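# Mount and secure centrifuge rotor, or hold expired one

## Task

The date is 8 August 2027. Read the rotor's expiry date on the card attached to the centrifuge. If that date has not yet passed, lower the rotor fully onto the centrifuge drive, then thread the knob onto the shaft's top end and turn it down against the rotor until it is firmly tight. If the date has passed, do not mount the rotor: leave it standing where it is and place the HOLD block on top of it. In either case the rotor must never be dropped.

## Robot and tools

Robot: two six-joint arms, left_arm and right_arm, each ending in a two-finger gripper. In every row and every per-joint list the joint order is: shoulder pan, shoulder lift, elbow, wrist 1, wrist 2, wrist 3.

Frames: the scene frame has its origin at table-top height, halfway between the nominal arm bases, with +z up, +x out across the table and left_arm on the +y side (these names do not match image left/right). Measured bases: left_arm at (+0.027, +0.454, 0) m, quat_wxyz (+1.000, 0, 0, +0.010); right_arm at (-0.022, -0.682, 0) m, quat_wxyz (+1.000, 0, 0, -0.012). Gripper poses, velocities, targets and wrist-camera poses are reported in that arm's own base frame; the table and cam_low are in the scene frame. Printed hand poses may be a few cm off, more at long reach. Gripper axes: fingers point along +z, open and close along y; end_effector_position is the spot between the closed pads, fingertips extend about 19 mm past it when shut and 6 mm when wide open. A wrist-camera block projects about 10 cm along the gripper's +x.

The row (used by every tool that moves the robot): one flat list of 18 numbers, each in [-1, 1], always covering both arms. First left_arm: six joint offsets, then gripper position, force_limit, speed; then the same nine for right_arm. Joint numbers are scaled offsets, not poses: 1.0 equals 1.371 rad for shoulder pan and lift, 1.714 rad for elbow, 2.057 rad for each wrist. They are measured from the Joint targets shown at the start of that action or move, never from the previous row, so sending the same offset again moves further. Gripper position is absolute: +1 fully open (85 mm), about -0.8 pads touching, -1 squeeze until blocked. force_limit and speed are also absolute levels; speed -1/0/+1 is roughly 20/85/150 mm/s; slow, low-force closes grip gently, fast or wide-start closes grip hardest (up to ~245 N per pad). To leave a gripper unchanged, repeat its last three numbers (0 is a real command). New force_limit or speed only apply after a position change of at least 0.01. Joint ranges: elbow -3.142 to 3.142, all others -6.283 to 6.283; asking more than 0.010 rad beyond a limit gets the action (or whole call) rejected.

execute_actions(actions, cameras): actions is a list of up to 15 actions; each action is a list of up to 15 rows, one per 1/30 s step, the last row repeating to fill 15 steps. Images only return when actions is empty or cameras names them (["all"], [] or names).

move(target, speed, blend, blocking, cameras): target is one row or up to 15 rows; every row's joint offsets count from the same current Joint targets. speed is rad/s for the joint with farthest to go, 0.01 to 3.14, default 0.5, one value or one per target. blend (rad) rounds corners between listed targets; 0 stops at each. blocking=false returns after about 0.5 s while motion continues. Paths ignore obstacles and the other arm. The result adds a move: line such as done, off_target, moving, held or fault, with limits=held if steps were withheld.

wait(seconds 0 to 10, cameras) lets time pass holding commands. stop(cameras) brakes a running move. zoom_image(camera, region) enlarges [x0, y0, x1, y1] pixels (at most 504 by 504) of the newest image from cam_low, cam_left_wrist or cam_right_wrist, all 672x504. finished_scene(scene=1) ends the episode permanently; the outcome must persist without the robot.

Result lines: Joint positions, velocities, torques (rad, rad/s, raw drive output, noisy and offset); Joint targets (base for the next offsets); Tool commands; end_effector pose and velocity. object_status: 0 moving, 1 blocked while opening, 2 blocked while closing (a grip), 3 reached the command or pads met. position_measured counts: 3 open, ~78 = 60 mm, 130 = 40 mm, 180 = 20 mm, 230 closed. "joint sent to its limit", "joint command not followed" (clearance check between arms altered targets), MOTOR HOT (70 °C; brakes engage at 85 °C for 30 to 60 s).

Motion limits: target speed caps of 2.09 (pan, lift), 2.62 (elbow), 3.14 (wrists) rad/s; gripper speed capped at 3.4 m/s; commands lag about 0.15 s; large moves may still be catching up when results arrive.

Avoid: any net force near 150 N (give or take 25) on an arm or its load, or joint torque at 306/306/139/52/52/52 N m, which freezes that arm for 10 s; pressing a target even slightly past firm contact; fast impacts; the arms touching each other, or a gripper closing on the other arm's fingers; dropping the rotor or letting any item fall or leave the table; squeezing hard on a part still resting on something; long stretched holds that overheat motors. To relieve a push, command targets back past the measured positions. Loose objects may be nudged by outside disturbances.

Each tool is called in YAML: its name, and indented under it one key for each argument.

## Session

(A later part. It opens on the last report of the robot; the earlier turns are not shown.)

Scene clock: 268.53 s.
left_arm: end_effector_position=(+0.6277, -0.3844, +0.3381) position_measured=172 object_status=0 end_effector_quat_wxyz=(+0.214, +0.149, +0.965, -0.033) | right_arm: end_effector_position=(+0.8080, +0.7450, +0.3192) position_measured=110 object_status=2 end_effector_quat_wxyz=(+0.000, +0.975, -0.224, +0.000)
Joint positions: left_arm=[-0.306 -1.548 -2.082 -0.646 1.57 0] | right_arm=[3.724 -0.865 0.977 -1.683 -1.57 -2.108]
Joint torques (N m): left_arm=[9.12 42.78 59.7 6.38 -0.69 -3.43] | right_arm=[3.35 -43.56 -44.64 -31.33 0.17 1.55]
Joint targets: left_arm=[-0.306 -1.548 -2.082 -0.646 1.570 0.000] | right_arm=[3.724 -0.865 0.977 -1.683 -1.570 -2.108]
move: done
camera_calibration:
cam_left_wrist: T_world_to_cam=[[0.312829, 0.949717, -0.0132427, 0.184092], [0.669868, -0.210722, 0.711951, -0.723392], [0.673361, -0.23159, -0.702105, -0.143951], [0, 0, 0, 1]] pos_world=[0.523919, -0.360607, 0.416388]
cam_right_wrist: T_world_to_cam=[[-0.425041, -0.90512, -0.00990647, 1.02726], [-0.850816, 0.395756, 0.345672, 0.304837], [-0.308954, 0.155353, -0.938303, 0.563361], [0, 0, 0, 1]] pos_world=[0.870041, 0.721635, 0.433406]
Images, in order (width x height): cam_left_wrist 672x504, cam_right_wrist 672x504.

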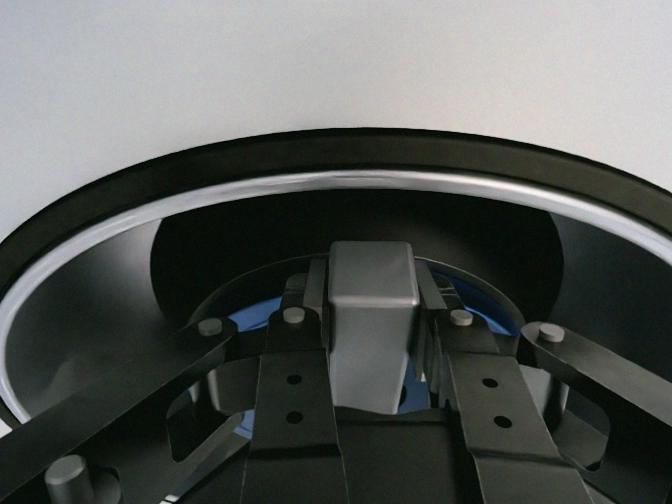

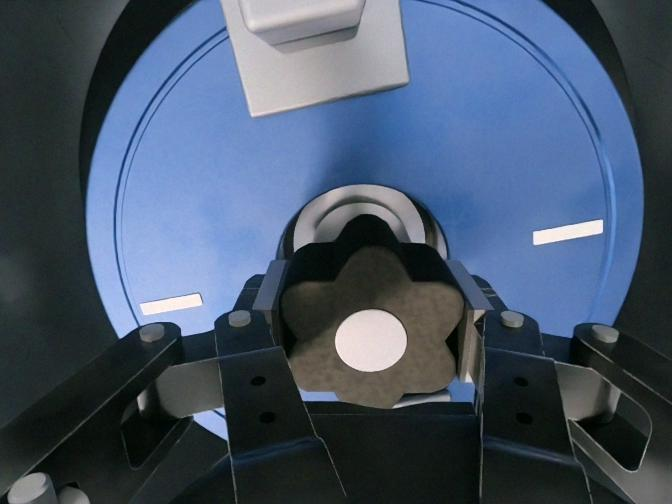

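move:
  target: [0, 0, 0, 0, 0, 0, -0.97, 0.5, -1, 0, 0.00004, 0.00033, -0.00031, 0, 0.7637, -0.98, 0.3, -1]
  speed: 0.8
  cameras: ["cam_right_wrist", "cam_left_wrist"]

Scene clock: 272.57 s.
left_arm: end_effector_position=(+0.6277, -0.3844, +0.3381) position_measured=172 object_status=2 end_effector_quat_wxyz=(+0.214, +0.149, +0.965, -0.033) | right_arm: end_effector_position=(+0.8080, +0.7450, +0.3188) position_measured=110 object_status=2 end_effector_quat_wxyz=(+0.000, -0.531, +0.847, +0.000)
Joint positions: left_arm=[-0.306 -1.548 -2.082 -0.646 1.57 0] | right_arm=[3.724 -0.865 0.978 -1.684 -1.57 -0.537]
Joint torques (N m): left_arm=[11.93 42.88 60.6 2.87 -0.55 3.15] | right_arm=[-14.71 -42.03 -17.21 -15.03 -2.06 4.99]
Joint targets: left_arm=[-0.306 -1.548 -2.082 -0.646 1.570 0.000] | right_arm=[3.724 -0.865 0.978 -1.684 -1.570 -0.537]
move: done
camera_calibration:
cam_left_wrist: T_world_to_cam=[[0.312849, 0.94971, -0.0132642, 0.184088], [0.669961, -0.210753, 0.711854, -0.723412], [0.673259, -0.231589, -0.702203, -0.143857], [0, 0, 0, 1]] pos_world=[0.523918, -0.360607, 0.416388]
cam_right_wrist: T_world_to_cam=[[-0.9051, 0.425107, -0.00883209, 0.423798], [0.396121, 0.85057, 0.345859, -1.04146], [0.154539, 0.309538, -0.938245, 0.0737177], [0, 0, 0, 1]] pos_world=[0.784733, 0.682861, 0.433108]
Images, in order (width x height): cam_left_wrist 672x504, cam_right_wrist 672x504.

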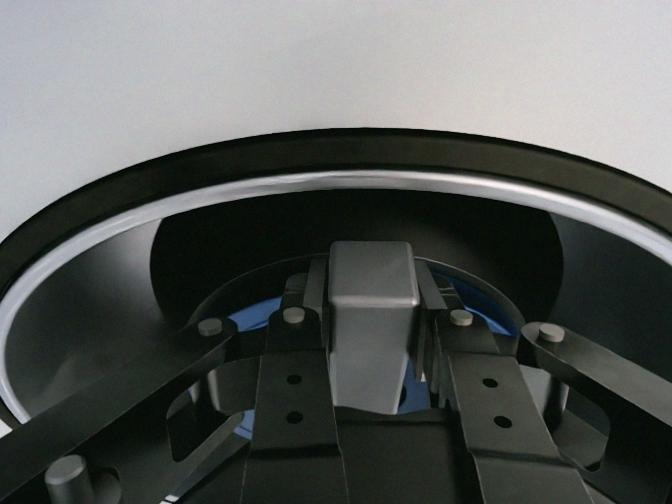

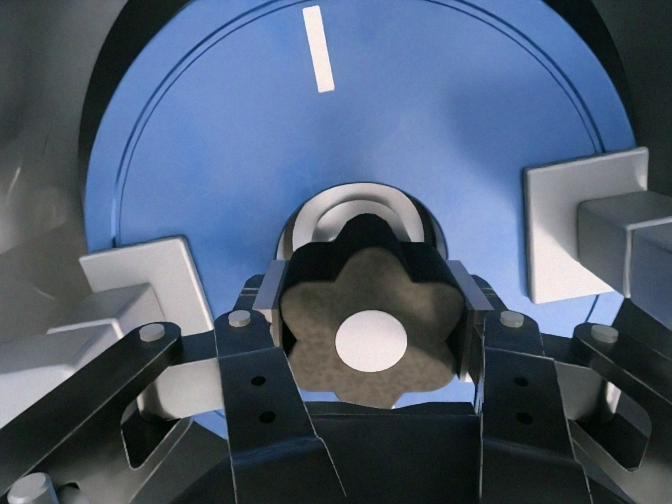

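move:
  target: [0, 0, 0, 0, 0, 0, -0.97, 0.5, -1, 0, 0.00005, 0.00041, -0.00039, 0, 1.0, -0.98, 0.3, -1]
  speed: 1.2
  cameras: []

Scene clock: 275.27 s.
left_arm: end_effector_position=(+0.6277, -0.3844, +0.3381) position_measured=172 object_status=2 end_effector_quat_wxyz=(+0.214, +0.149, +0.965, -0.033) | right_arm: end_effector_position=(+0.8080, +0.7449, +0.3184) position_measured=110 object_status=2 end_effector_quat_wxyz=(+0.000, +0.452, +0.892, +0.000)
Joint positions: left_arm=[-0.306 -1.548 -2.082 -0.646 1.57 0] | right_arm=[3.724 -0.864 0.978 -1.685 -1.57 1.52]
Joint torques (N m): left_arm=[9.83 43.17 60.62 4.57 -0.53 2.83] | right_arm=[13.83 -36.18 -20.01 -30.21 5.51 5.99]
Joint targets: left_arm=[-0.306 -1.548 -2.082 -0.646 1.570 0.000] | right_arm=[3.724 -0.864 0.978 -1.685 -1.570 1.521]
move: done
No camera images: "cameras" was empty.

move:
  target: [0, 0, 0, 0, 0, 0, -0.97, 0.5, -1, 0, -0.00071, 0.000967, -0.000333, 0, 0, -0.98, 0.3, -1]
  speed: 0.05
  cameras: ["cam_right_wrist"]

Scene clock: 277.00 s.
left_arm: end_effector_position=(+0.6277, -0.3844, +0.3381) position_measured=172 object_status=2 end_effector_quat_wxyz=(+0.214, +0.149, +0.965, -0.033) | right_arm: end_effector_position=(+0.8076, +0.7447, +0.3183) position_measured=110 object_status=2 end_effector_quat_wxyz=(+0.000, +0.452, +0.892, +0.000)
Joint positions: left_arm=[-0.306 -1.548 -2.082 -0.646 1.57 0] | right_arm=[3.724 -0.865 0.98 -1.686 -1.57 1.521]
Joint torques (N m): left_arm=[13.96 45.46 60.72 5.61 -0.46 2.88] | right_arm=[14.98 -52.84 -14.32 -19.23 4.09 4.47]
Joint targets: left_arm=[-0.306 -1.548 -2.082 -0.646 1.570 0.000] | right_arm=[3.724 -0.865 0.980 -1.686 -1.570 1.521]
move: done
camera_calibration:
cam_right_wrist: T_world_to_cam=[[0.799001, 0.601263, -0.00901244, -1.08377], [0.566943, -0.748229, 0.34457, 0.0122664], [0.200434, -0.280421, -0.938717, 0.475762], [0, 0, 0, 1]] pos_world=[0.763617, 0.79422, 0.432612]
Images, in order (width x height): cam_right_wrist 672x504.

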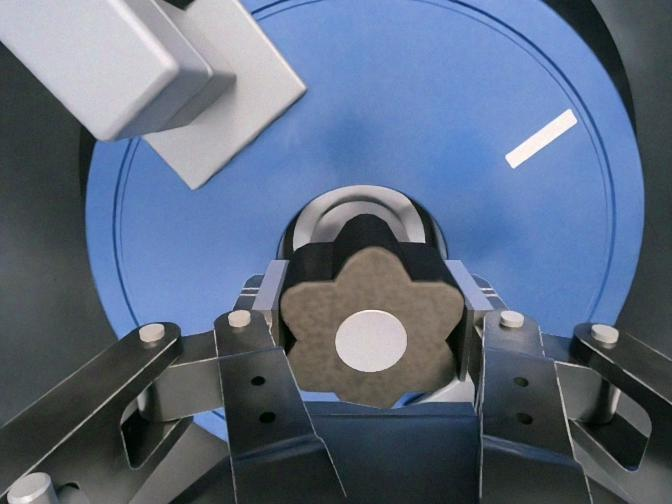

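move:
  target:
    - [0, 0, 0, 0, 0, 0, -0.97, 0.5, -1, 0, -0.000568, 0.000774, -0.000266, 0, 0, -0.98, 0.3, -1]
    - [0, 0, 0, 0, 0, 0, -0.97, 0.5, -1, 0, -0.000568, 0.000774, -0.000266, 0, 1.0, -0.98, 0.3, -1]
  speed: [0.05, 1.2]
  cameras: []

Scene clock: 280.43 s.
left_arm: end_effector_position=(+0.6277, -0.3844, +0.3381) position_measured=172 object_status=2 end_effector_quat_wxyz=(+0.214, +0.149, +0.965, -0.033) | right_arm: end_effector_position=(+0.8072, +0.7445, +0.3183) position_measured=110 object_status=2 end_effector_quat_wxyz=(+0.000, +0.997, +0.073, +0.000)
Joint positions: left_arm=[-0.306 -1.548 -2.082 -0.646 1.57 0] | right_arm=[3.724 -0.866 0.981 -1.686 -1.57 3.578]
Joint torques (N m): left_arm=[11.32 45.18 62.1 6.94 -0.28 3.08] | right_arm=[-12.63 -70.67 -41.14 -6.39 -1.67 5.04]
Joint targets: left_arm=[-0.306 -1.548 -2.082 -0.646 1.570 0.000] | right_arm=[3.724 -0.866 0.981 -1.686 -1.570 3.578]
move: done
No camera images: "cameras" was empty.

move:
  target: [0, 0, 0, 0, 0, 0, -0.97, 0.5, -1, 0, 0, 0, 0, 0, 1.0, -0.98, 0.3, -1]
  speed: 1.2
  cameras: ["cam_right_wrist", "cam_left_wrist", "cam_low"]

Scene clock: 283.17 s.
left_arm: end_effector_position=(+0.6277, -0.3844, +0.3381) position_measured=172 object_status=2 end_effector_quat_wxyz=(+0.214, +0.149, +0.965, -0.033) | right_arm: end_effector_position=(+0.8072, +0.7445, +0.3183) position_measured=110 object_status=2 end_effector_quat_wxyz=(+0.000, -0.577, +0.817, +0.000)
Joint positions: left_arm=[-0.306 -1.548 -2.082 -0.646 1.57 0] | right_arm=[3.724 -0.866 0.981 -1.686 -1.57 5.635]
Joint torques (N m): left_arm=[12.54 46.48 61.7 7.64 -0.52 2.94] | right_arm=[-14.54 -110.47 -58.8 -10.12 -3.19 4.96]
Joint targets: left_arm=[-0.306 -1.548 -2.082 -0.646 1.570 0.000] | right_arm=[3.724 -0.866 0.981 -1.686 -1.570 5.635]
move: done
camera_calibration:
cam_left_wrist: T_world_to_cam=[[0.312849, 0.94971, -0.0132642, 0.184088], [0.669961, -0.210753, 0.711854, -0.723412], [0.673259, -0.231589, -0.702203, -0.143857], [0, 0, 0, 1]] pos_world=[0.523918, -0.360607, 0.416388]
cam_right_wrist: T_world_to_cam=[[-0.946781, 0.321756, -0.0088957, 0.533911], [0.299002, 0.889387, 0.345816, -0.990934], [0.11918, 0.324752, -0.93826, 0.0906763], [0, 0, 0, 1]] pos_world=[0.790981, 0.680087, 0.432508]

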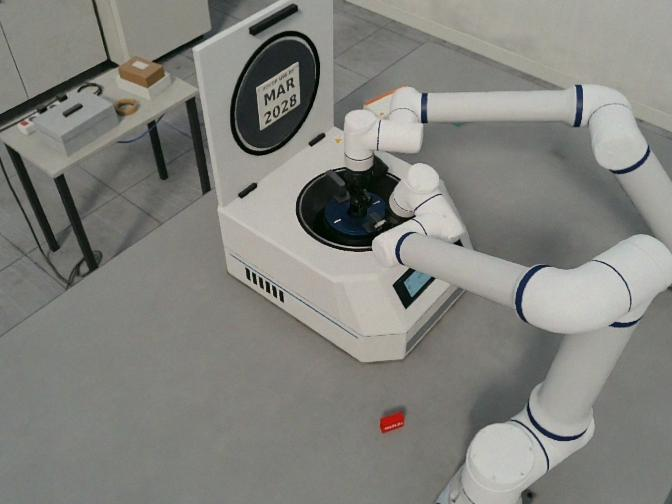

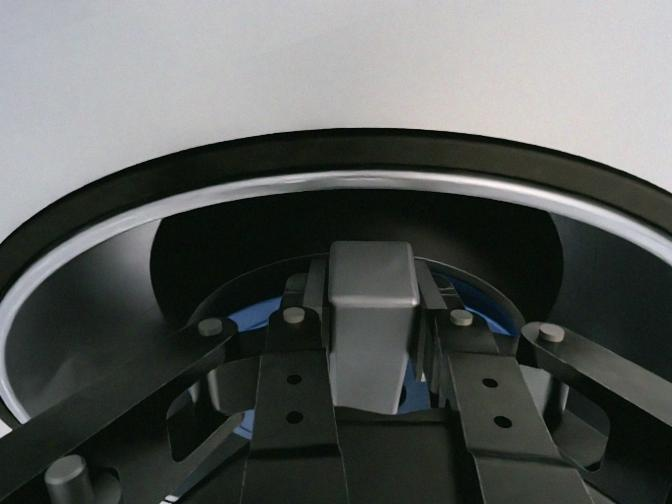

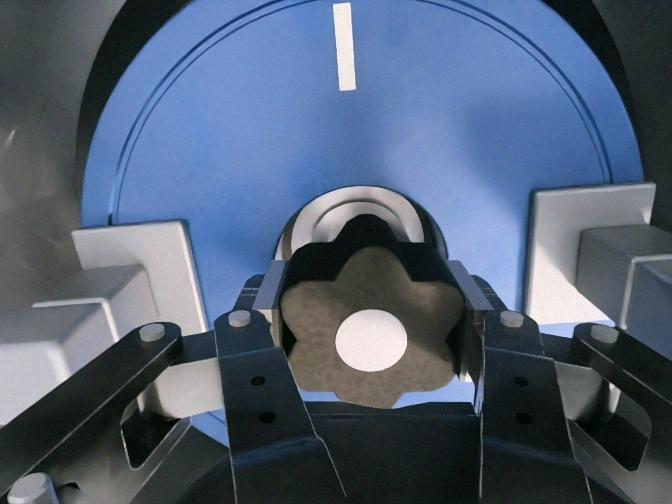

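move:
  target: [0, 0, 0, 0, 0, 0, -0.97, 0.5, -1, 0, 0.000085, 0.000398, -0.000388, 0, 0, -0.98, 0.3, -1]
  speed: 0.05
  cameras: []

Scene clock: 285.13 s.
left_arm: end_effector_position=(+0.6277, -0.3844, +0.3381) position_measured=172 object_status=2 end_effector_quat_wxyz=(+0.214, +0.149, +0.965, -0.033) | right_arm: end_effector_position=(+0.8072, +0.7445, +0.3180) position_measured=110 object_status=2 end_effector_quat_wxyz=(+0.000, -0.577, +0.817, +0.000)
Joint positions: left_arm=[-0.306 -1.548 -2.082 -0.646 1.57 0] | right_arm=[3.724 -0.866 0.982 -1.687 -1.57 5.635]
Joint torques (N m): left_arm=[11.83 46.63 61.78 7.97 -0.17 2.89] | right_arm=[-14.72 -99.69 -36.73 -10.6 -3.5 4.57]
Joint targets: left_arm=[-0.306 -1.548 -2.082 -0.646 1.570 0.000] | right_arm=[3.724 -0.866 0.982 -1.687 -1.570 5.635]
move: done
No camera images: "cameras" was empty.

move:
  target:
    - [0, 0, 0, 0, 0, 0, -0.97, 0.5, -1, 0, 0.00005, 0.00024, -0.00023, 0, 0, -0.98, 0.3, -1]
    - [0, 0, 0, 0, 0, 0, -0.97, 0.5, -1, 0, 0.00005, 0.00024, -0.00023, 0, 0, 0.55, 0.3, 0]
  speed: 0.05
  cameras: ["cam_right_wrist"]

Scene clock: 286.50 s.
left_arm: end_effector_position=(+0.6277, -0.3844, +0.3381) position_measured=172 object_status=2 end_effector_quat_wxyz=(+0.214, +0.149, +0.965, -0.033) | right_arm: end_effector_position=(+0.8072, +0.7445, +0.3178) position_measured=59 object_status=0 end_effector_quat_wxyz=(+0.000, -0.577, +0.817, +0.000)
Joint positions: left_arm=[-0.306 -1.548 -2.082 -0.646 1.57 0] | right_arm=[3.724 -0.866 0.982 -1.687 -1.57 5.635]
Joint torques (N m): left_arm=[12.02 44.58 61.57 7.66 -0.53 2.61] | right_arm=[-14.43 -86.31 -44.81 -8.71 -2.19 4.05]
Joint targets: left_arm=[-0.306 -1.548 -2.082 -0.646 1.570 0.000] | right_arm=[3.724 -0.866 0.982 -1.687 -1.570 5.635]
move: done
camera_calibration:
cam_right_wrist: T_world_to_cam=[[-0.946713, 0.321955, -0.00891696, 0.533727], [0.299178, 0.889316, 0.345846, -0.9909], [0.119277, 0.324749, -0.938249, 0.0902211], [0, 0, 0, 1]] pos_world=[0.790981, 0.680088, 0.432108]
Images, in order (width x height): cam_right_wrist 672x504.

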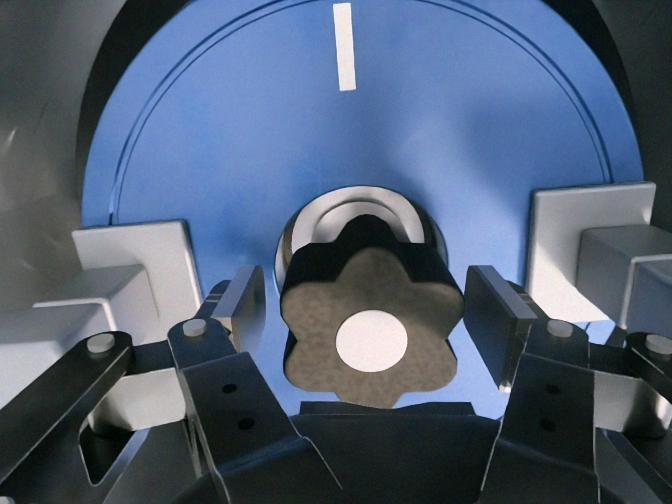

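execute_actions:
  actions:
    - [[0,0,0,0,0,0,-0.97,0.5,-1,0,0,0,0,0,-0.7,0.85,0.3,0]]
    - [[0,0,0,0,0,0,-0.97,0.5,-1,0,0,0,0,0,-0.7,0.85,0.3,0]]
    - [[0,0,0,0,0,0,-0.97,0.5,-1,0,0,0,0,0,-0.7,0.85,0.3,0]]
    - [[0,0,0,0,0,0,-0.97,0.5,-1,0,0,0,0,0,-0.7,0.85,0.3,0]]
    - [[0,0,0,0,0,0,-0.97,0.5,-1,0,0,0,0,0,-0.7,0.85,0.3,0]]
    - [[0,0,0,0,0,0,-0.97,0.5,-1,0,0,0,0,0,-0.7,0.85,0.3,0]]
    - [[0,0,0,0,0,0,-0.97,0.5,-1,0,0,0,0,0,-0.7,0.85,0.3,0]]
    - [[0,0,0,0,0,0,-0.97,0.5,-1,0,0,0,0,0,-0.7,0.85,0.3,0]]
  cameras: ["cam_right_wrist"]

Scene clock: 291.57 s.
left_arm: end_effector_position=(+0.6277, -0.3844, +0.3381) position_measured=172 object_status=2 end_effector_quat_wxyz=(+0.214, +0.149, +0.965, -0.033) | right_arm: end_effector_position=(+0.8072, +0.7445, +0.3178) position_measured=22 object_status=3 end_effector_quat_wxyz=(+0.000, -0.092, +0.996, +0.000)
Joint positions: left_arm=[-0.306 -1.548 -2.082 -0.646 1.57 0] | right_arm=[3.724 -0.866 0.982 -1.687 -1.57 -5.885]
Joint torques (N m): left_arm=[12.26 46.27 61.13 7.81 -0.24 2.65] | right_arm=[-4.22 -80.48 -46.08 -2.37 1 -4.49]
Joint targets: left_arm=[-0.306 -1.548 -2.082 -0.646 1.570 0.000] | right_arm=[3.724 -0.866 0.982 -1.687 -1.570 -5.885]
Step readings (joint positions of left_arm | right_arm):
0: [-0.306 -1.548 -2.082 -0.646 1.570 0.000] | [3.724 -0.866 0.982 -1.687 -1.570 5.635]
1: [-0.306 -1.548 -2.082 -0.646 1.570 0.000] | [3.724 -0.866 0.982 -1.687 -1.570 5.634]
2: [-0.306 -1.548 -2.082 -0.646 1.570 0.000] | [3.724 -0.866 0.982 -1.687 -1.570 5.597]
4: [-0.306 -1.548 -2.082 -0.646 1.570 0.000] | [3.724 -0.866 0.982 -1.687 -1.570 5.475]
8: [-0.306 -1.548 -2.082 -0.646 1.570 0.000] | [3.724 -0.866 0.982 -1.687 -1.570 5.108]
15: [-0.306 -1.548 -2.082 -0.646 1.570 0.000] | [3.724 -0.866 0.982 -1.687 -1.570 4.405]
16: [-0.306 -1.548 -2.082 -0.646 1.570 0.000] | [3.724 -0.866 0.982 -1.687 -1.570 4.340]
17: [-0.306 -1.548 -2.082 -0.646 1.570 0.000] | [3.724 -0.866 0.982 -1.687 -1.570 4.268]
19: [-0.306 -1.548 -2.082 -0.646 1.570 0.000] | [3.724 -0.866 0.982 -1.687 -1.570 4.099]
23: [-0.306 -1.548 -2.082 -0.646 1.570 0.000] | [3.724 -0.866 0.982 -1.687 -1.570 3.696]
30: [-0.306 -1.548 -2.082 -0.646 1.570 0.000] | [3.724 -0.866 0.982 -1.687 -1.570 2.980]
31: [-0.306 -1.548 -2.082 -0.646 1.570 0.000] | [3.724 -0.866 0.982 -1.687 -1.570 2.911]
32: [-0.306 -1.548 -2.082 -0.646 1.570 0.000] | [3.724 -0.866 0.982 -1.687 -1.570 2.820]
34: [-0.306 -1.548 -2.082 -0.646 1.570 0.000] | [3.724 -0.866 0.982 -1.687 -1.570 2.649]
38: [-0.306 -1.548 -2.082 -0.646 1.570 0.000] | [3.724 -0.866 0.982 -1.687 -1.570 2.244]
45: [-0.306 -1.548 -2.082 -0.646 1.570 0.000] | [3.724 -0.866 0.982 -1.687 -1.570 1.530]
46: [-0.306 -1.548 -2.082 -0.646 1.570 0.000] | [3.724 -0.866 0.982 -1.687 -1.570 1.463]
47: [-0.306 -1.548 -2.082 -0.646 1.570 0.000] | [3.724 -0.866 0.982 -1.687 -1.570 1.390]
49: [-0.306 -1.548 -2.082 -0.646 1.570 0.000] | [3.724 -0.866 0.982 -1.687 -1.570 1.220]
53: [-0.306 -1.548 -2.082 -0.646 1.570 0.000] | [3.724 -0.866 0.982 -1.687 -1.570 0.817]
60: [-0.306 -1.548 -2.082 -0.646 1.570 0.000] | [3.724 -0.866 0.982 -1.687 -1.570 0.100]
61: [-0.306 -1.548 -2.082 -0.646 1.570 0.000] | [3.724 -0.866 0.982 -1.687 -1.570 0.031]
62: [-0.306 -1.548 -2.082 -0.646 1.570 0.000] | [3.724 -0.866 0.982 -1.687 -1.570 -0.060]
64: [-0.306 -1.548 -2.082 -0.646 1.570 0.000] | [3.724 -0.866 0.982 -1.687 -1.570 -0.231]
68: [-0.306 -1.548 -2.082 -0.646 1.570 0.000] | [3.724 -0.866 0.982 -1.687 -1.570 -0.636]
75: [-0.306 -1.548 -2.082 -0.646 1.570 0.000] | [3.724 -0.866 0.982 -1.687 -1.570 -1.350]
76: [-0.306 -1.548 -2.082 -0.646 1.570 0.000] | [3.724 -0.866 0.982 -1.687 -1.570 -1.417]
77: [-0.306 -1.548 -2.082 -0.646 1.570 0.000] | [3.724 -0.866 0.982 -1.687 -1.570 -1.490]
79: [-0.306 -1.548 -2.082 -0.646 1.570 0.000] | [3.724 -0.866 0.982 -1.687 -1.570 -1.660]
83: [-0.306 -1.548 -2.082 -0.646 1.570 0.000] | [3.724 -0.866 0.982 -1.687 -1.570 -2.064]
90: [-0.306 -1.548 -2.082 -0.646 1.570 0.000] | [3.724 -0.866 0.982 -1.687 -1.570 -2.780]
91: [-0.306 -1.548 -2.082 -0.646 1.570 0.000] | [3.724 -0.866 0.982 -1.687 -1.570 -2.849]
92: [-0.306 -1.548 -2.082 -0.646 1.570 0.000] | [3.724 -0.866 0.982 -1.687 -1.570 -2.940]
94: [-0.306 -1.548 -2.082 -0.646 1.570 0.000] | [3.724 -0.866 0.982 -1.687 -1.570 -3.111]
98: [-0.306 -1.548 -2.082 -0.646 1.570 0.000] | [3.724 -0.866 0.982 -1.687 -1.570 -3.516]
105: [-0.306 -1.548 -2.082 -0.646 1.570 0.000] | [3.724 -0.866 0.982 -1.687 -1.570 -4.230]
106: [-0.306 -1.548 -2.082 -0.646 1.570 0.000] | [3.724 -0.866 0.982 -1.687 -1.570 -4.297]
107: [-0.306 -1.548 -2.082 -0.646 1.570 0.000] | [3.724 -0.866 0.982 -1.687 -1.570 -4.370]
109: [-0.306 -1.548 -2.082 -0.646 1.570 0.000] | [3.724 -0.866 0.982 -1.687 -1.570 -4.540]
113: [-0.306 -1.548 -2.082 -0.646 1.570 0.000] | [3.724 -0.866 0.982 -1.687 -1.570 -4.944]
120: [-0.306 -1.548 -2.082 -0.646 1.570 0.000] | [3.724 -0.866 0.982 -1.687 -1.570 -5.660]
camera_calibration:
cam_right_wrist: T_world_to_cam=[[-0.195531, 0.98066, -0.00861752, -0.563131], [0.919807, 0.186432, 0.345251, -0.968464], [0.34018, 0.0595809, -0.938471, 0.109328], [0, 0, 0, 1]] pos_world=[0.743499, 0.726278, 0.432111]
Images, in order (width x height): cam_right_wrist 672x504.

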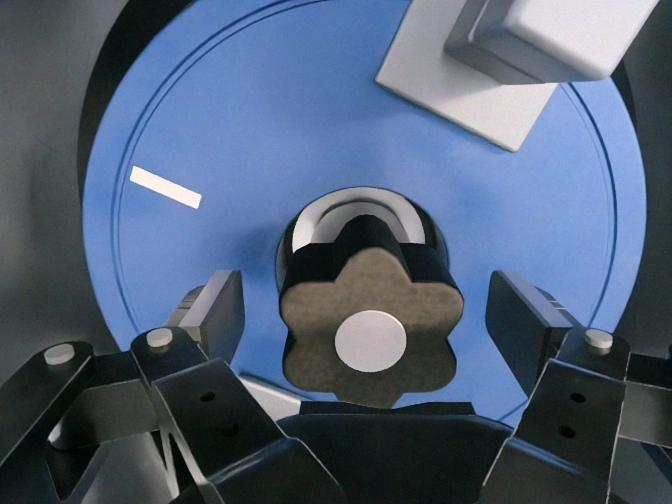

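move:
  target: [0, 0, 0, 0, 0, 0, -0.97, 0.5, -1, 0, 0, 0, 0, 0, 0, -0.98, 0.3, -1]
  speed: 0.5
  cameras: []

execute_actions:
  actions:
    - [[0,0,0,0,0,0,-0.97,0.5,-1,0,0.00008,0.00036,-0.00035,0,0.7,-0.98,0.3,-1]]
    - [[0,0,0,0,0,0,-0.97,0.5,-1,0,0.00008,0.00036,-0.00035,0,0.7,-0.98,0.3,-1]]
    - [[0,0,0,0,0,0,-0.97,0.5,-1,0,0.00008,0.00036,-0.00035,0,0.7,-0.98,0.3,-1]]
    - [[0,0,0,0,0,0,-0.97,0.5,-1,0,0.00008,0.00036,-0.00035,0,0.7,-0.98,0.3,-1]]
  cameras: ["cam_right_wrist"]

Scene clock: 294.13 s.
left_arm: end_effector_position=(+0.6277, -0.3844, +0.3381) position_measured=172 object_status=2 end_effector_quat_wxyz=(+0.214, +0.149, +0.965, -0.033) | right_arm: end_effector_position=(+0.8072, +0.7445, +0.3178) position_measured=110 object_status=0 end_effector_quat_wxyz=(+0.000, -0.092, +0.996, +0.000)
Joint positions: left_arm=[-0.306 -1.548 -2.082 -0.646 1.57 0] | right_arm=[3.724 -0.866 0.982 -1.687 -1.57 -5.885]
Joint torques (N m): left_arm=[14.6 45.13 64.52 7.63 -0.24 2.82] | right_arm=[1.46 -79.57 -43.35 -2.31 0.76 -4.66]
Joint targets: left_arm=[-0.306 -1.548 -2.082 -0.646 1.570 0.000] | right_arm=[3.724 -0.866 0.982 -1.687 -1.570 -5.885]
move: done
No camera images: "cameras" was empty.

Scene clock: 296.77 s.
left_arm: end_effector_position=(+0.6277, -0.3844, +0.3381) position_measured=172 object_status=2 end_effector_quat_wxyz=(+0.214, +0.149, +0.965, -0.033) | right_arm: end_effector_position=(+0.8072, +0.7445, +0.3159) position_measured=110 object_status=2 end_effector_quat_wxyz=(+0.000, -0.347, +0.938, +0.000)
Joint positions: left_arm=[-0.306 -1.548 -2.082 -0.646 1.57 0] | right_arm=[3.724 -0.866 0.984 -1.69 -1.57 -0.125]
Joint torques (N m): left_arm=[13.04 45.99 63.89 7.69 -0.31 2.64] | right_arm=[6.71 -107.39 -47.58 -11.96 0.33 4.81]
Joint targets: left_arm=[-0.306 -1.548 -2.082 -0.646 1.570 0.000] | right_arm=[3.724 -0.866 0.984 -1.690 -1.570 -0.125]
Step readings (joint positions of left_arm | right_arm):
0: [-0.306 -1.548 -2.082 -0.646 1.570 0.000] | [3.724 -0.866 0.982 -1.687 -1.570 -5.885]
1: [-0.306 -1.548 -2.082 -0.646 1.570 0.000] | [3.724 -0.866 0.982 -1.687 -1.570 -5.884]
2: [-0.306 -1.548 -2.082 -0.646 1.570 0.000] | [3.724 -0.866 0.982 -1.687 -1.570 -5.847]
4: [-0.306 -1.548 -2.082 -0.646 1.570 0.000] | [3.724 -0.866 0.982 -1.687 -1.570 -5.725]
8: [-0.306 -1.548 -2.082 -0.646 1.570 0.000] | [3.724 -0.866 0.982 -1.687 -1.570 -5.358]
15: [-0.306 -1.548 -2.082 -0.646 1.570 0.000] | [3.724 -0.866 0.983 -1.688 -1.570 -4.656]
16: [-0.306 -1.548 -2.082 -0.646 1.570 0.000] | [3.724 -0.866 0.983 -1.688 -1.570 -4.591]
17: [-0.306 -1.548 -2.082 -0.646 1.570 0.000] | [3.724 -0.866 0.983 -1.688 -1.570 -4.518]
19: [-0.306 -1.548 -2.082 -0.646 1.570 0.000] | [3.724 -0.866 0.983 -1.688 -1.570 -4.349]
23: [-0.306 -1.548 -2.082 -0.646 1.570 0.000] | [3.724 -0.866 0.983 -1.688 -1.570 -3.947]
30: [-0.306 -1.548 -2.082 -0.646 1.570 0.000] | [3.724 -0.866 0.983 -1.688 -1.570 -3.230]
31: [-0.306 -1.548 -2.082 -0.646 1.570 0.000] | [3.724 -0.866 0.983 -1.688 -1.570 -3.162]
32: [-0.306 -1.548 -2.082 -0.646 1.570 0.000] | [3.724 -0.866 0.983 -1.688 -1.570 -3.071]
34: [-0.306 -1.548 -2.082 -0.646 1.570 0.000] | [3.724 -0.866 0.984 -1.689 -1.570 -2.899]
38: [-0.306 -1.548 -2.082 -0.646 1.570 0.000] | [3.724 -0.866 0.984 -1.689 -1.570 -2.495]
45: [-0.306 -1.548 -2.082 -0.646 1.570 0.000] | [3.724 -0.866 0.984 -1.689 -1.570 -1.780]
46: [-0.306 -1.548 -2.082 -0.646 1.570 0.000] | [3.724 -0.866 0.984 -1.689 -1.570 -1.714]
47: [-0.306 -1.548 -2.082 -0.646 1.570 0.000] | [3.724 -0.866 0.984 -1.689 -1.570 -1.641]
49: [-0.306 -1.548 -2.082 -0.646 1.570 0.000] | [3.724 -0.866 0.984 -1.689 -1.570 -1.470]
53: [-0.306 -1.548 -2.082 -0.646 1.570 0.000] | [3.724 -0.866 0.984 -1.690 -1.570 -1.067]
60: [-0.306 -1.548 -2.082 -0.646 1.570 0.000] | [3.724 -0.866 0.984 -1.690 -1.570 -0.350]
camera_calibration:
cam_right_wrist: T_world_to_cam=[[-0.659589, 0.751576, -0.0086771, -0.0179613], [0.703335, 0.621241, 0.345513, -1.11685], [0.26507, 0.221794, -0.938374, 0.0474016], [0, 0, 0, 1]] pos_world=[0.761106, 0.696817, 0.43021]
Images, in order (width x height): cam_right_wrist 672x504.

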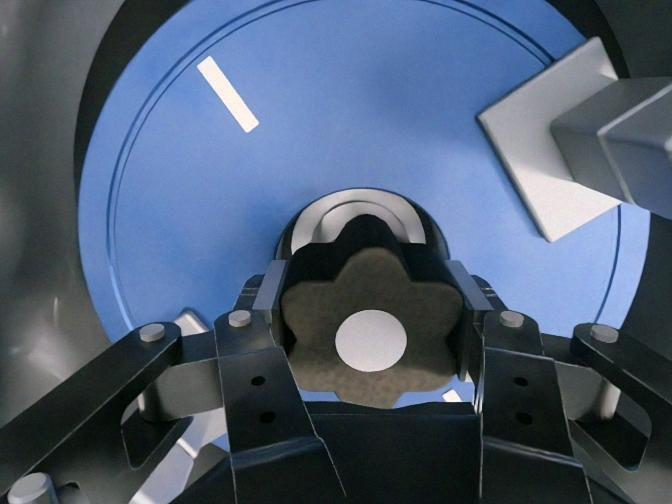

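execute_actions:
  actions:
    - [[0,0,0,0,0,0,-0.97,0.5,-1,0,0.00012,0.00054,-0.00053,0,0.7,-0.98,0.3,-1]]
    - [[0,0,0,0,0,0,-0.97,0.5,-1,0,0.00012,0.00054,-0.00053,0,0.7,-0.98,0.3,-1]]
    - [[0,0,0,0,0,0,-0.97,0.5,-1,0,0.00012,0.00054,-0.00053,0,0.7,-0.98,0.3,-1]]
    - [[0,0,0,0,0,0,-0.97,0.5,-1,0,0.00012,0.00054,-0.00053,0,0.7,-0.98,0.3,-1]]
  cameras: ["cam_right_wrist"]

Scene clock: 300.23 s.
left_arm: end_effector_position=(+0.6363, -0.3641, +0.3386) position_measured=172 object_status=2 end_effector_quat_wxyz=(+0.217, +0.163, +0.962, -0.006) | right_arm: end_effector_position=(+0.8073, +0.7445, +0.3133) position_measured=110 object_status=2 end_effector_quat_wxyz=(+0.000, -0.577, +0.817, +0.000)
Joint positions: left_arm=[-0.291 -1.547 -2.082 -0.647 1.612 0.054] | right_arm=[3.724 -0.865 0.988 -1.694 -1.57 5.635]
Joint torques (N m): left_arm=[-3.61 54.78 73.01 4.66 0.75 -10.38] | right_arm=[-32.77 -105.6 -25.98 7.34 -0.59 36.76]
Joint targets: left_arm=[-0.291 -1.547 -2.082 -0.647 1.612 0.054] | right_arm=[3.724 -0.865 0.988 -1.694 -1.570 5.635]
Tool commands: left_gripper/position=-0.968627 left_gripper/force_limit=+0.498039 left_gripper/speed=-1.0 right_gripper/position=-0.98 right_gripper/force_limit=+0.3 right_gripper/speed=-1.0
FORCE FAULT: contact force on the left arm reached its limit, and that arm stopped. The contact can be on any part of that arm, not only on its tool. That arm is still stopped at the end of this call. That arm stays stopped for about 9 more seconds. Until then a move that you send moves the other arm only, and its call returns only when the move has ended. Once the stop has ended, the next robot result says so. If the stop ends while you think or write, that arm runs what you send next, counted from new Joint targets: where its joints stand when the stop ends. While its stop runs, that arm takes no new command, but its gripper still runs the gripper command that each later call begins with. Until it ends, the stop uses up actions while you think or wait. An arm that is not stopped still takes commands.
Step readings (joint positions of left_arm | right_arm):
0: [-0.306 -1.548 -2.082 -0.646 1.570 0.000] | [3.724 -0.866 0.984 -1.690 -1.570 -0.125]
1: [-0.306 -1.548 -2.082 -0.646 1.570 0.000] | [3.724 -0.866 0.984 -1.690 -1.570 -0.122]
2: [-0.306 -1.548 -2.082 -0.646 1.570 0.000] | [3.724 -0.866 0.984 -1.690 -1.570 -0.092]
4: [-0.306 -1.548 -2.082 -0.646 1.570 0.000] | [3.724 -0.866 0.985 -1.690 -1.570 0.026]
8: [-0.306 -1.548 -2.082 -0.646 1.570 0.000] | [3.724 -0.866 0.985 -1.691 -1.570 0.390]
15: [-0.306 -1.548 -2.082 -0.646 1.570 0.000] | [3.724 -0.866 0.985 -1.691 -1.570 1.095]
16: [-0.306 -1.548 -2.082 -0.646 1.570 0.000] | [3.724 -0.866 0.985 -1.691 -1.570 1.162]
17: [-0.306 -1.548 -2.082 -0.646 1.570 0.000] | [3.724 -0.866 0.986 -1.691 -1.570 1.252]
19: [-0.306 -1.548 -2.082 -0.646 1.570 0.000] | [3.724 -0.865 0.986 -1.691 -1.570 1.422]
23: [-0.306 -1.548 -2.082 -0.646 1.570 0.000] | [3.724 -0.865 0.986 -1.692 -1.570 1.826]
30: [-0.306 -1.548 -2.082 -0.646 1.570 0.000] | [3.724 -0.865 0.986 -1.692 -1.570 2.540]
31: [-0.306 -1.548 -2.082 -0.646 1.570 0.000] | [3.724 -0.865 0.986 -1.692 -1.570 2.607]
32: [-0.306 -1.548 -2.082 -0.646 1.570 0.000] | [3.724 -0.865 0.986 -1.692 -1.570 2.680]
34: [-0.306 -1.548 -2.082 -0.646 1.570 0.000] | [3.724 -0.865 0.987 -1.692 -1.570 2.850]
38: [-0.306 -1.548 -2.082 -0.646 1.570 0.000] | [3.724 -0.865 0.987 -1.693 -1.570 3.253]
45: [-0.306 -1.548 -2.082 -0.646 1.570 0.000] | [3.724 -0.865 0.987 -1.693 -1.570 3.970]
46: [-0.306 -1.548 -2.082 -0.646 1.570 0.000] | [3.724 -0.865 0.987 -1.693 -1.570 4.039]
47: [-0.306 -1.548 -2.082 -0.646 1.570 0.000] | [3.724 -0.865 0.987 -1.693 -1.570 4.130]
49: [-0.306 -1.548 -2.082 -0.646 1.570 0.000] | [3.724 -0.865 0.988 -1.694 -1.570 4.301]
53: [-0.306 -1.548 -2.082 -0.646 1.570 0.000] | [3.724 -0.865 0.988 -1.694 -1.570 4.706]
60: [-0.301 -1.548 -2.082 -0.646 1.591 0.001] | [3.724 -0.865 0.988 -1.695 -1.569 5.419]
camera_calibration:
cam_right_wrist: T_world_to_cam=[[-0.946691, 0.322016, -0.00899468, 0.533629], [0.299203, 0.889284, 0.345908, -0.989457], [0.119387, 0.324777, -0.938225, 0.0858501], [0, 0, 0, 1]] pos_world=[0.790981, 0.680188, 0.427608]
Images, in order (width x height): cam_right_wrist 672x504.

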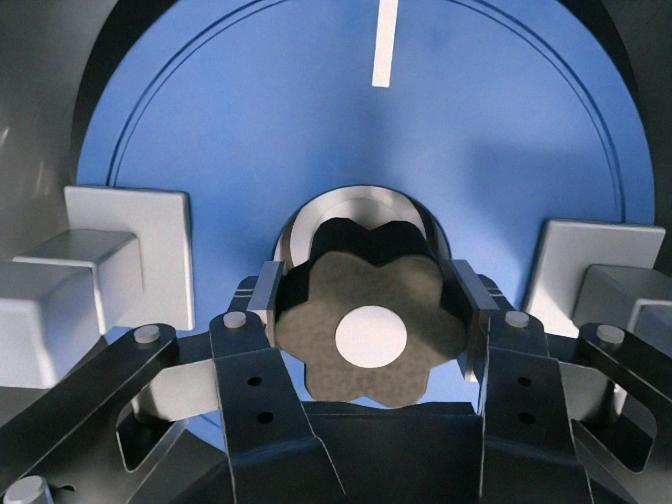

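zoom_image:
  camera: "cam_right_wrist"
  region: [250, 170, 490, 420]

Scaled by 2.016.

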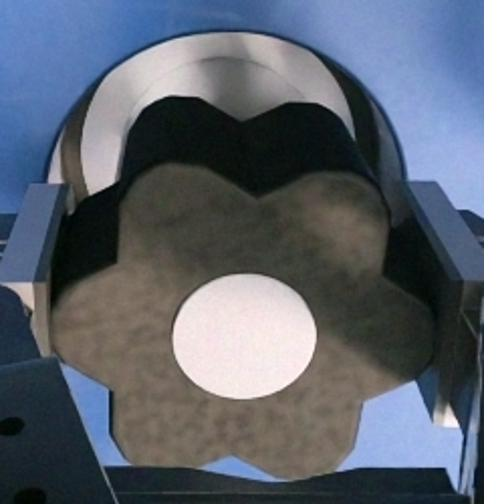

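zoom_image:
  camera: "cam_right_wrist"
  region: [265, 170, 455, 270]

Scaled by 2.653.

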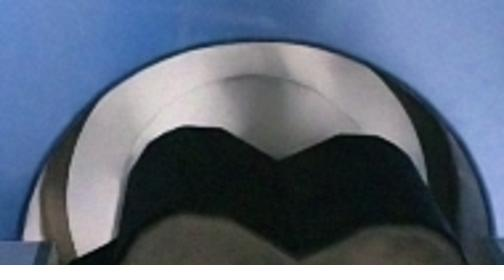

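move:
  target: [0, 0, 0, 0, 0, 0, -0.97, 0.5, -1, 0, 0, 0, 0, 0, -0.05, -0.98, 0.3, -1]
  speed: 0.3
  cameras: ["all"]

Scene clock: 303.10 s.
left_arm: end_effector_position=(+0.6354, -0.3660, +0.3386) position_measured=172 object_status=2 end_effector_quat_wxyz=(+0.217, +0.165, +0.962, -0.008) | right_arm: end_effector_position=(+0.8072, +0.7445, +0.3133) position_measured=110 object_status=2 end_effector_quat_wxyz=(+0.000, -0.618, +0.786, +0.000)
Joint positions: left_arm=[-0.293 -1.547 -2.082 -0.647 1.608 0.054] | right_arm=[3.724 -0.865 0.988 -1.694 -1.57 5.532]
Joint torques (N m): left_arm=[99.02 47.25 73.05 6.07 23.84 -10.37] | right_arm=[-29.66 -107.22 -21.25 20.57 -8.27 -9.65]
Joint targets: left_arm=[-0.293 -1.547 -2.082 -0.647 1.608 0.054] | right_arm=[3.724 -0.865 0.988 -1.694 -1.570 5.532]
Tool commands: left_gripper/position=-0.968627 left_gripper/force_limit=+0.498039 left_gripper/speed=-1.0 right_gripper/position=-0.98 right_gripper/force_limit=+0.3 right_gripper/speed=-1.0
FORCE FAULT, CONTINUED: the left arm was still stopped when this call began, by the force fault that an earlier result reported. Since the last result the stop counts as 3 of the actions that you can send in this scene. That arm ran no command of this call. That arm is still stopped at the end of this call. That arm stays stopped for about 6 more seconds. If the stop ends while you think or write, that arm runs what you send next, counted from new Joint targets: where its joints stand when the stop ends. While its stop runs, that arm takes no new command, but its gripper still runs the gripper command that each later call begins with.
move: done (right_arm), not run (left_arm; its earlier fault stop)
camera_calibration:
cam_left_wrist: T_world_to_cam=[[0.331656, 0.942394, 0.0435651, 0.130335], [0.654042, -0.262965, 0.709281, -0.733156], [0.679878, -0.206744, -0.703579, -0.13906], [0, 0, 0, 1]] pos_world=[0.530832, -0.344371, 0.416496]
cam_right_wrist: T_world_to_cam=[[-0.974731, 0.223204, -0.00895098, 0.629789], [0.206403, 0.915239, 0.346028, -0.933895], [0.0854271, 0.335436, -0.938182, 0.105221], [0, 0, 0, 1]] pos_world=[0.797645, 0.678871, 0.427507]

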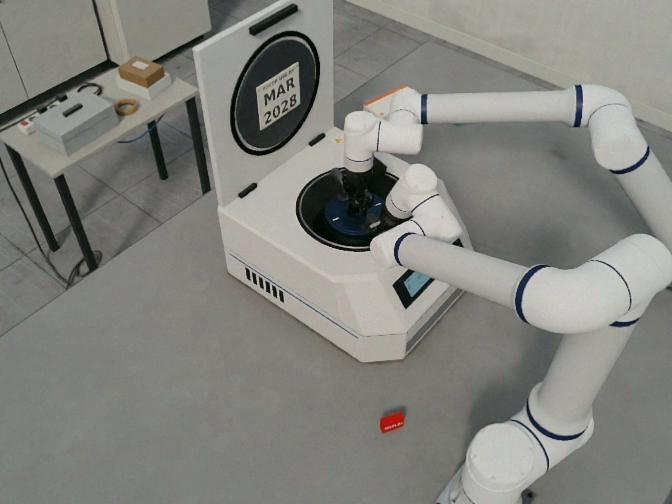

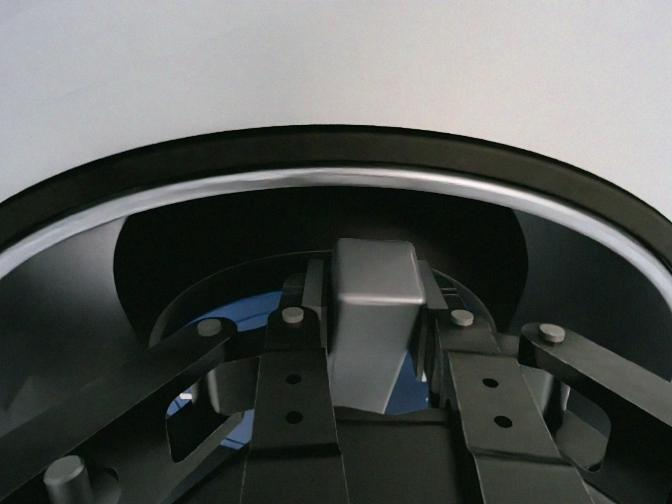

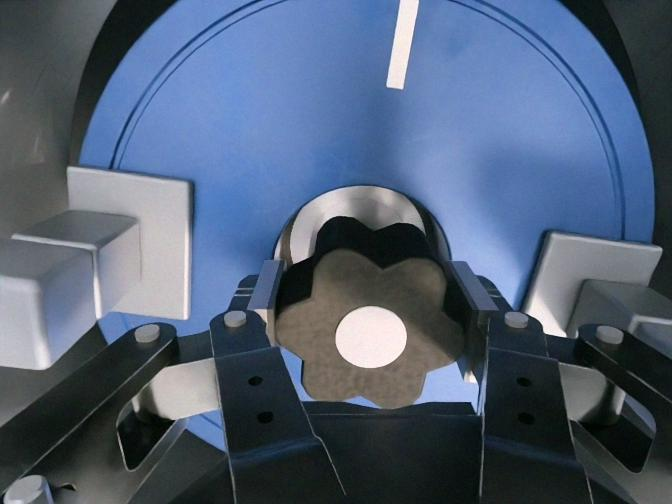

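move:
  target: [0, 0, 0, 0, 0, 0, -0.97, 0.5, -1, 0, 0, 0, 0, 0, 0, 0.6, 0.3, -1]
  speed: 0.3
  cameras: ["cam_right_wrist", "cam_left_wrist"]

Scene clock: 304.77 s.
left_arm: end_effector_position=(+0.6354, -0.3660, +0.3386) position_measured=172 object_status=2 end_effector_quat_wxyz=(+0.217, +0.165, +0.962, -0.008) | right_arm: end_effector_position=(+0.8072, +0.7445, +0.3133) position_measured=53 object_status=0 end_effector_quat_wxyz=(+0.000, -0.618, +0.786, +0.000)
Joint positions: left_arm=[-0.293 -1.547 -2.082 -0.647 1.608 0.054] | right_arm=[3.724 -0.865 0.988 -1.694 -1.57 5.532]
Joint torques (N m): left_arm=[100.15 47.57 72.11 6.35 24.02 -10.36] | right_arm=[8.1 -77.23 -50.19 -11.46 1.49 4.46]
Joint targets: left_arm=[-0.293 -1.547 -2.082 -0.647 1.608 0.054] | right_arm=[3.724 -0.865 0.988 -1.694 -1.570 5.532]
Tool commands: left_gripper/position=-0.968627 left_gripper/force_limit=+0.498039 left_gripper/speed=-1.0 right_gripper/position=+0.6 right_gripper/force_limit=+0.3 right_gripper/speed=-1.0
FORCE FAULT, CONTINUED: the left arm was still stopped when this call began, by the force fault that an earlier result reported. That arm ran no command of this call. That arm is still stopped at the end of this call. That arm stays stopped for about 4 more seconds. If the stop ends while you think or write, that arm runs what you send next, counted from new Joint targets: where its joints stand when the stop ends. While its stop runs, that arm takes no new command, but its gripper still runs the gripper command that each later call begins with.
move: done (right_arm), not run (left_arm; its earlier fault stop)
camera_calibration:
cam_left_wrist: T_world_to_cam=[[0.331656, 0.942394, 0.0435651, 0.130335], [0.654042, -0.262965, 0.709281, -0.733156], [0.679878, -0.206744, -0.703579, -0.13906], [0, 0, 0, 1]] pos_world=[0.530832, -0.344371, 0.416496]
cam_right_wrist: T_world_to_cam=[[-0.974774, 0.223012, -0.00905017, 0.630117], [0.206198, 0.915319, 0.34594, -0.933676], [0.0854325, 0.335347, -0.938213, 0.105316], [0, 0, 0, 1]] pos_world=[0.797746, 0.67877, 0.427507]
Images, in order (width x height): cam_left_wrist 672x504, cam_right_wrist 672x504.

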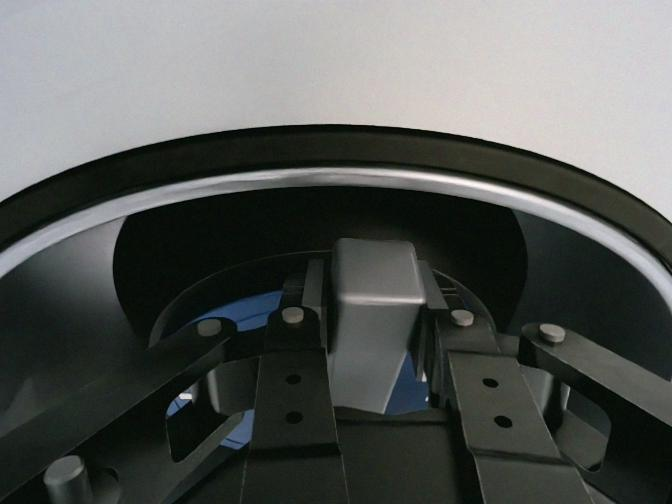

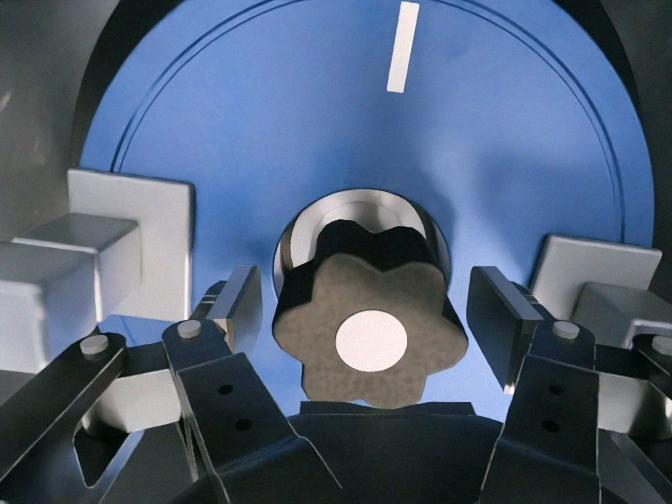

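zoom_image:
  camera: "cam_right_wrist"
  region: [265, 170, 465, 290]

wait:
  seconds: 3.5
  cameras: []

Scaled by 2.520.

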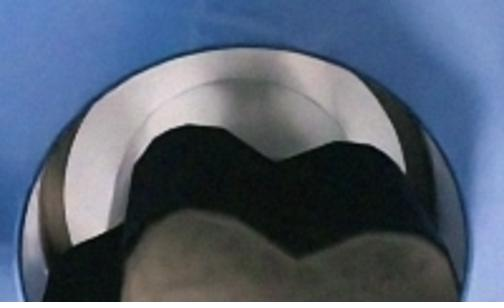

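Scene clock: 308.87 s.
left_arm: end_effector_position=(+0.6354, -0.3660, +0.3386) position_measured=172 object_status=2 end_effector_quat_wxyz=(+0.217, +0.165, +0.962, -0.008) | right_arm: end_effector_position=(+0.8072, +0.7445, +0.3133) position_measured=53 object_status=3 end_effector_quat_wxyz=(+0.000, -0.618, +0.786, +0.000)
Joint positions: left_arm=[-0.293 -1.547 -2.082 -0.647 1.608 0.054] | right_arm=[3.724 -0.865 0.988 -1.694 -1.57 5.532]
Joint torques (N m): left_arm=[96.7 45.81 73.37 6.29 23.91 -10.39] | right_arm=[8.7 -77.52 -49.96 -11.35 1.48 4.58]
Joint targets: left_arm=[-0.293 -1.547 -2.082 -0.647 1.608 0.054] | right_arm=[3.724 -0.865 0.988 -1.694 -1.570 5.532]
Tool commands: left_gripper/position=-0.968627 left_gripper/force_limit=+0.498039 left_gripper/speed=-1.0 right_gripper/position=+0.6 right_gripper/force_limit=+0.3 right_gripper/speed=-1.0
FORCE FAULT, CONTINUED: the left arm was still stopped when this call began, by the force fault that an earlier result reported. Since the last result the stop counts as 9 of the actions that you can send in this scene. That arm is still stopped at the end of this call. That arm stays stopped for about 1 more second. If the stop ends while you think or write, that arm runs what you send next, counted from new Joint targets: where its joints stand when the stop ends. While its stop runs, that arm takes no new command, but its gripper still runs the gripper command that each later call begins with.
wait: 3.50 s; at rest from the start
No camera images: "cameras" was empty.

wait:
  seconds: 1.2
  cameras: []

Scene clock: 310.40 s.
left_arm: end_effector_position=(+0.6354, -0.3660, +0.3386) position_measured=172 object_status=2 end_effector_quat_wxyz=(+0.217, +0.165, +0.962, -0.008) | right_arm: end_effector_position=(+0.8072, +0.7445, +0.3133) position_measured=53 object_status=3 end_effector_quat_wxyz=(+0.000, -0.618, +0.786, +0.000)
Joint positions: left_arm=[-0.293 -1.547 -2.082 -0.647 1.608 0.054] | right_arm=[3.724 -0.865 0.988 -1.694 -1.57 5.532]
Joint torques (N m): left_arm=[101.8 25.54 73.21 10.36 24.99 -13.62] | right_arm=[8.33 -77.63 -49.96 -11.39 1.43 4.58]
Joint targets: left_arm=[-0.293 -1.547 -2.082 -0.647 1.608 0.054] | right_arm=[3.724 -0.865 0.988 -1.694 -1.570 5.532]
Tool commands: left_gripper/position=-0.968627 left_gripper/force_limit=+0.498039 left_gripper/speed=-1.0 right_gripper/position=+0.6 right_gripper/force_limit=+0.3 right_gripper/speed=-1.0
FORCE FAULT, CONTINUED: the left arm's stop, for the force fault that an earlier result reported, is over. That arm's target is now where it stood when the stop ended, not its last command. That arm accepts commands again.
wait: 1.20 s; at rest by 0.03 s
No camera images: "cameras" was empty.

move:
  target: [0, 0, 0, 0, 0, 0.025, -0.968627, 0.498039, -1, 0, 0, 0, 0, 0, 0, 0.6, 0.3, -1]
  speed: 0.1
  cameras: []

Scene clock: 311.77 s.
left_arm: end_effector_position=(+0.6355, -0.3659, +0.3386) position_measured=172 object_status=2 end_effector_quat_wxyz=(+0.217, +0.189, +0.958, -0.002) | right_arm: end_effector_position=(+0.8072, +0.7445, +0.3133) position_measured=53 object_status=3 end_effector_quat_wxyz=(+0.000, -0.618, +0.786, +0.000)
Joint positions: left_arm=[-0.292 -1.547 -2.082 -0.647 1.608 0.106] | right_arm=[3.724 -0.865 0.988 -1.694 -1.57 5.532]
Joint torques (N m): left_arm=[49.6 36.91 72.11 6.74 12.99 2.14] | right_arm=[8.56 -76.8 -49.75 -11.39 1.52 4.38]
Joint targets: left_arm=[-0.293 -1.547 -2.082 -0.647 1.608 0.106] | right_arm=[3.724 -0.865 0.988 -1.694 -1.570 5.532]
move: done
No camera images: "cameras" was empty.

move:
  target: [0, 0, 0, 0, 0, 0.021, -0.968627, 0.498039, -1, 0, 0, 0, 0, 0, 0, 0.6, 0.3, -1]
  speed: 0.1
  cameras: ["cam_left_wrist", "cam_right_wrist"]

Scene clock: 312.73 s.
left_arm: end_effector_position=(+0.6354, -0.3660, +0.3386) position_measured=172 object_status=2 end_effector_quat_wxyz=(+0.217, +0.210, +0.953, +0.003) | right_arm: end_effector_position=(+0.8072, +0.7445, +0.3133) position_measured=53 object_status=3 end_effector_quat_wxyz=(+0.000, -0.618, +0.786, +0.000)
Joint positions: left_arm=[-0.293 -1.547 -2.082 -0.647 1.608 0.149] | right_arm=[3.724 -0.865 0.988 -1.694 -1.57 5.532]
Joint torques (N m): left_arm=[29.01 49.88 72.11 3.1 9.49 7.45] | right_arm=[8.53 -77.61 -49.55 -11.18 1.48 4.43]
Joint targets: left_arm=[-0.293 -1.547 -2.082 -0.647 1.608 0.149] | right_arm=[3.724 -0.865 0.988 -1.694 -1.570 5.532]
move: done
camera_calibration:
cam_left_wrist: T_world_to_cam=[[0.410303, 0.908174, 0.0828875, 0.0544303], [0.622283, -0.34526, 0.702538, -0.740832], [0.666645, -0.236674, -0.706802, -0.140555], [0, 0, 0, 1]] pos_world=[0.532375, -0.338478, 0.416607]
cam_right_wrist: T_world_to_cam=[[-0.974774, 0.223012, -0.00905017, 0.630117], [0.206198, 0.915319, 0.34594, -0.933676], [0.0854325, 0.335347, -0.938213, 0.105316], [0, 0, 0, 1]] pos_world=[0.797746, 0.67877, 0.427507]
Images, in order (width x height): cam_left_wrist 672x504, cam_right_wrist 672x504.

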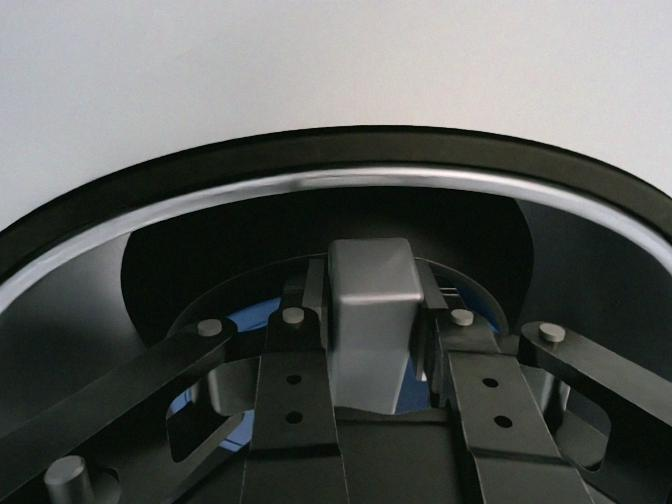

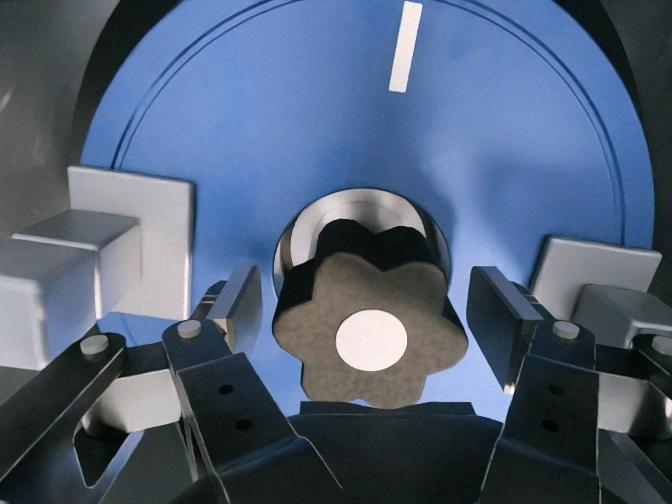

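zoom_image:
  camera: "cam_right_wrist"
  region: [250, 200, 490, 420]

Scaled by 2.100.

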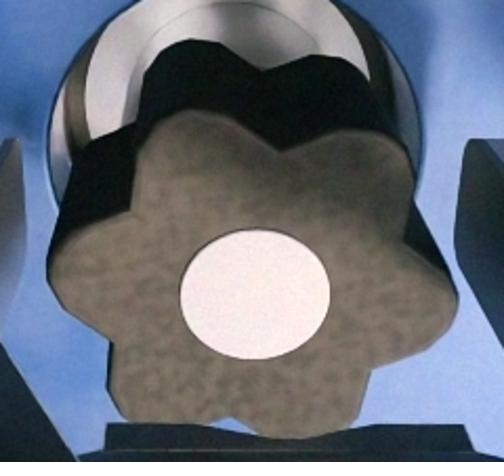

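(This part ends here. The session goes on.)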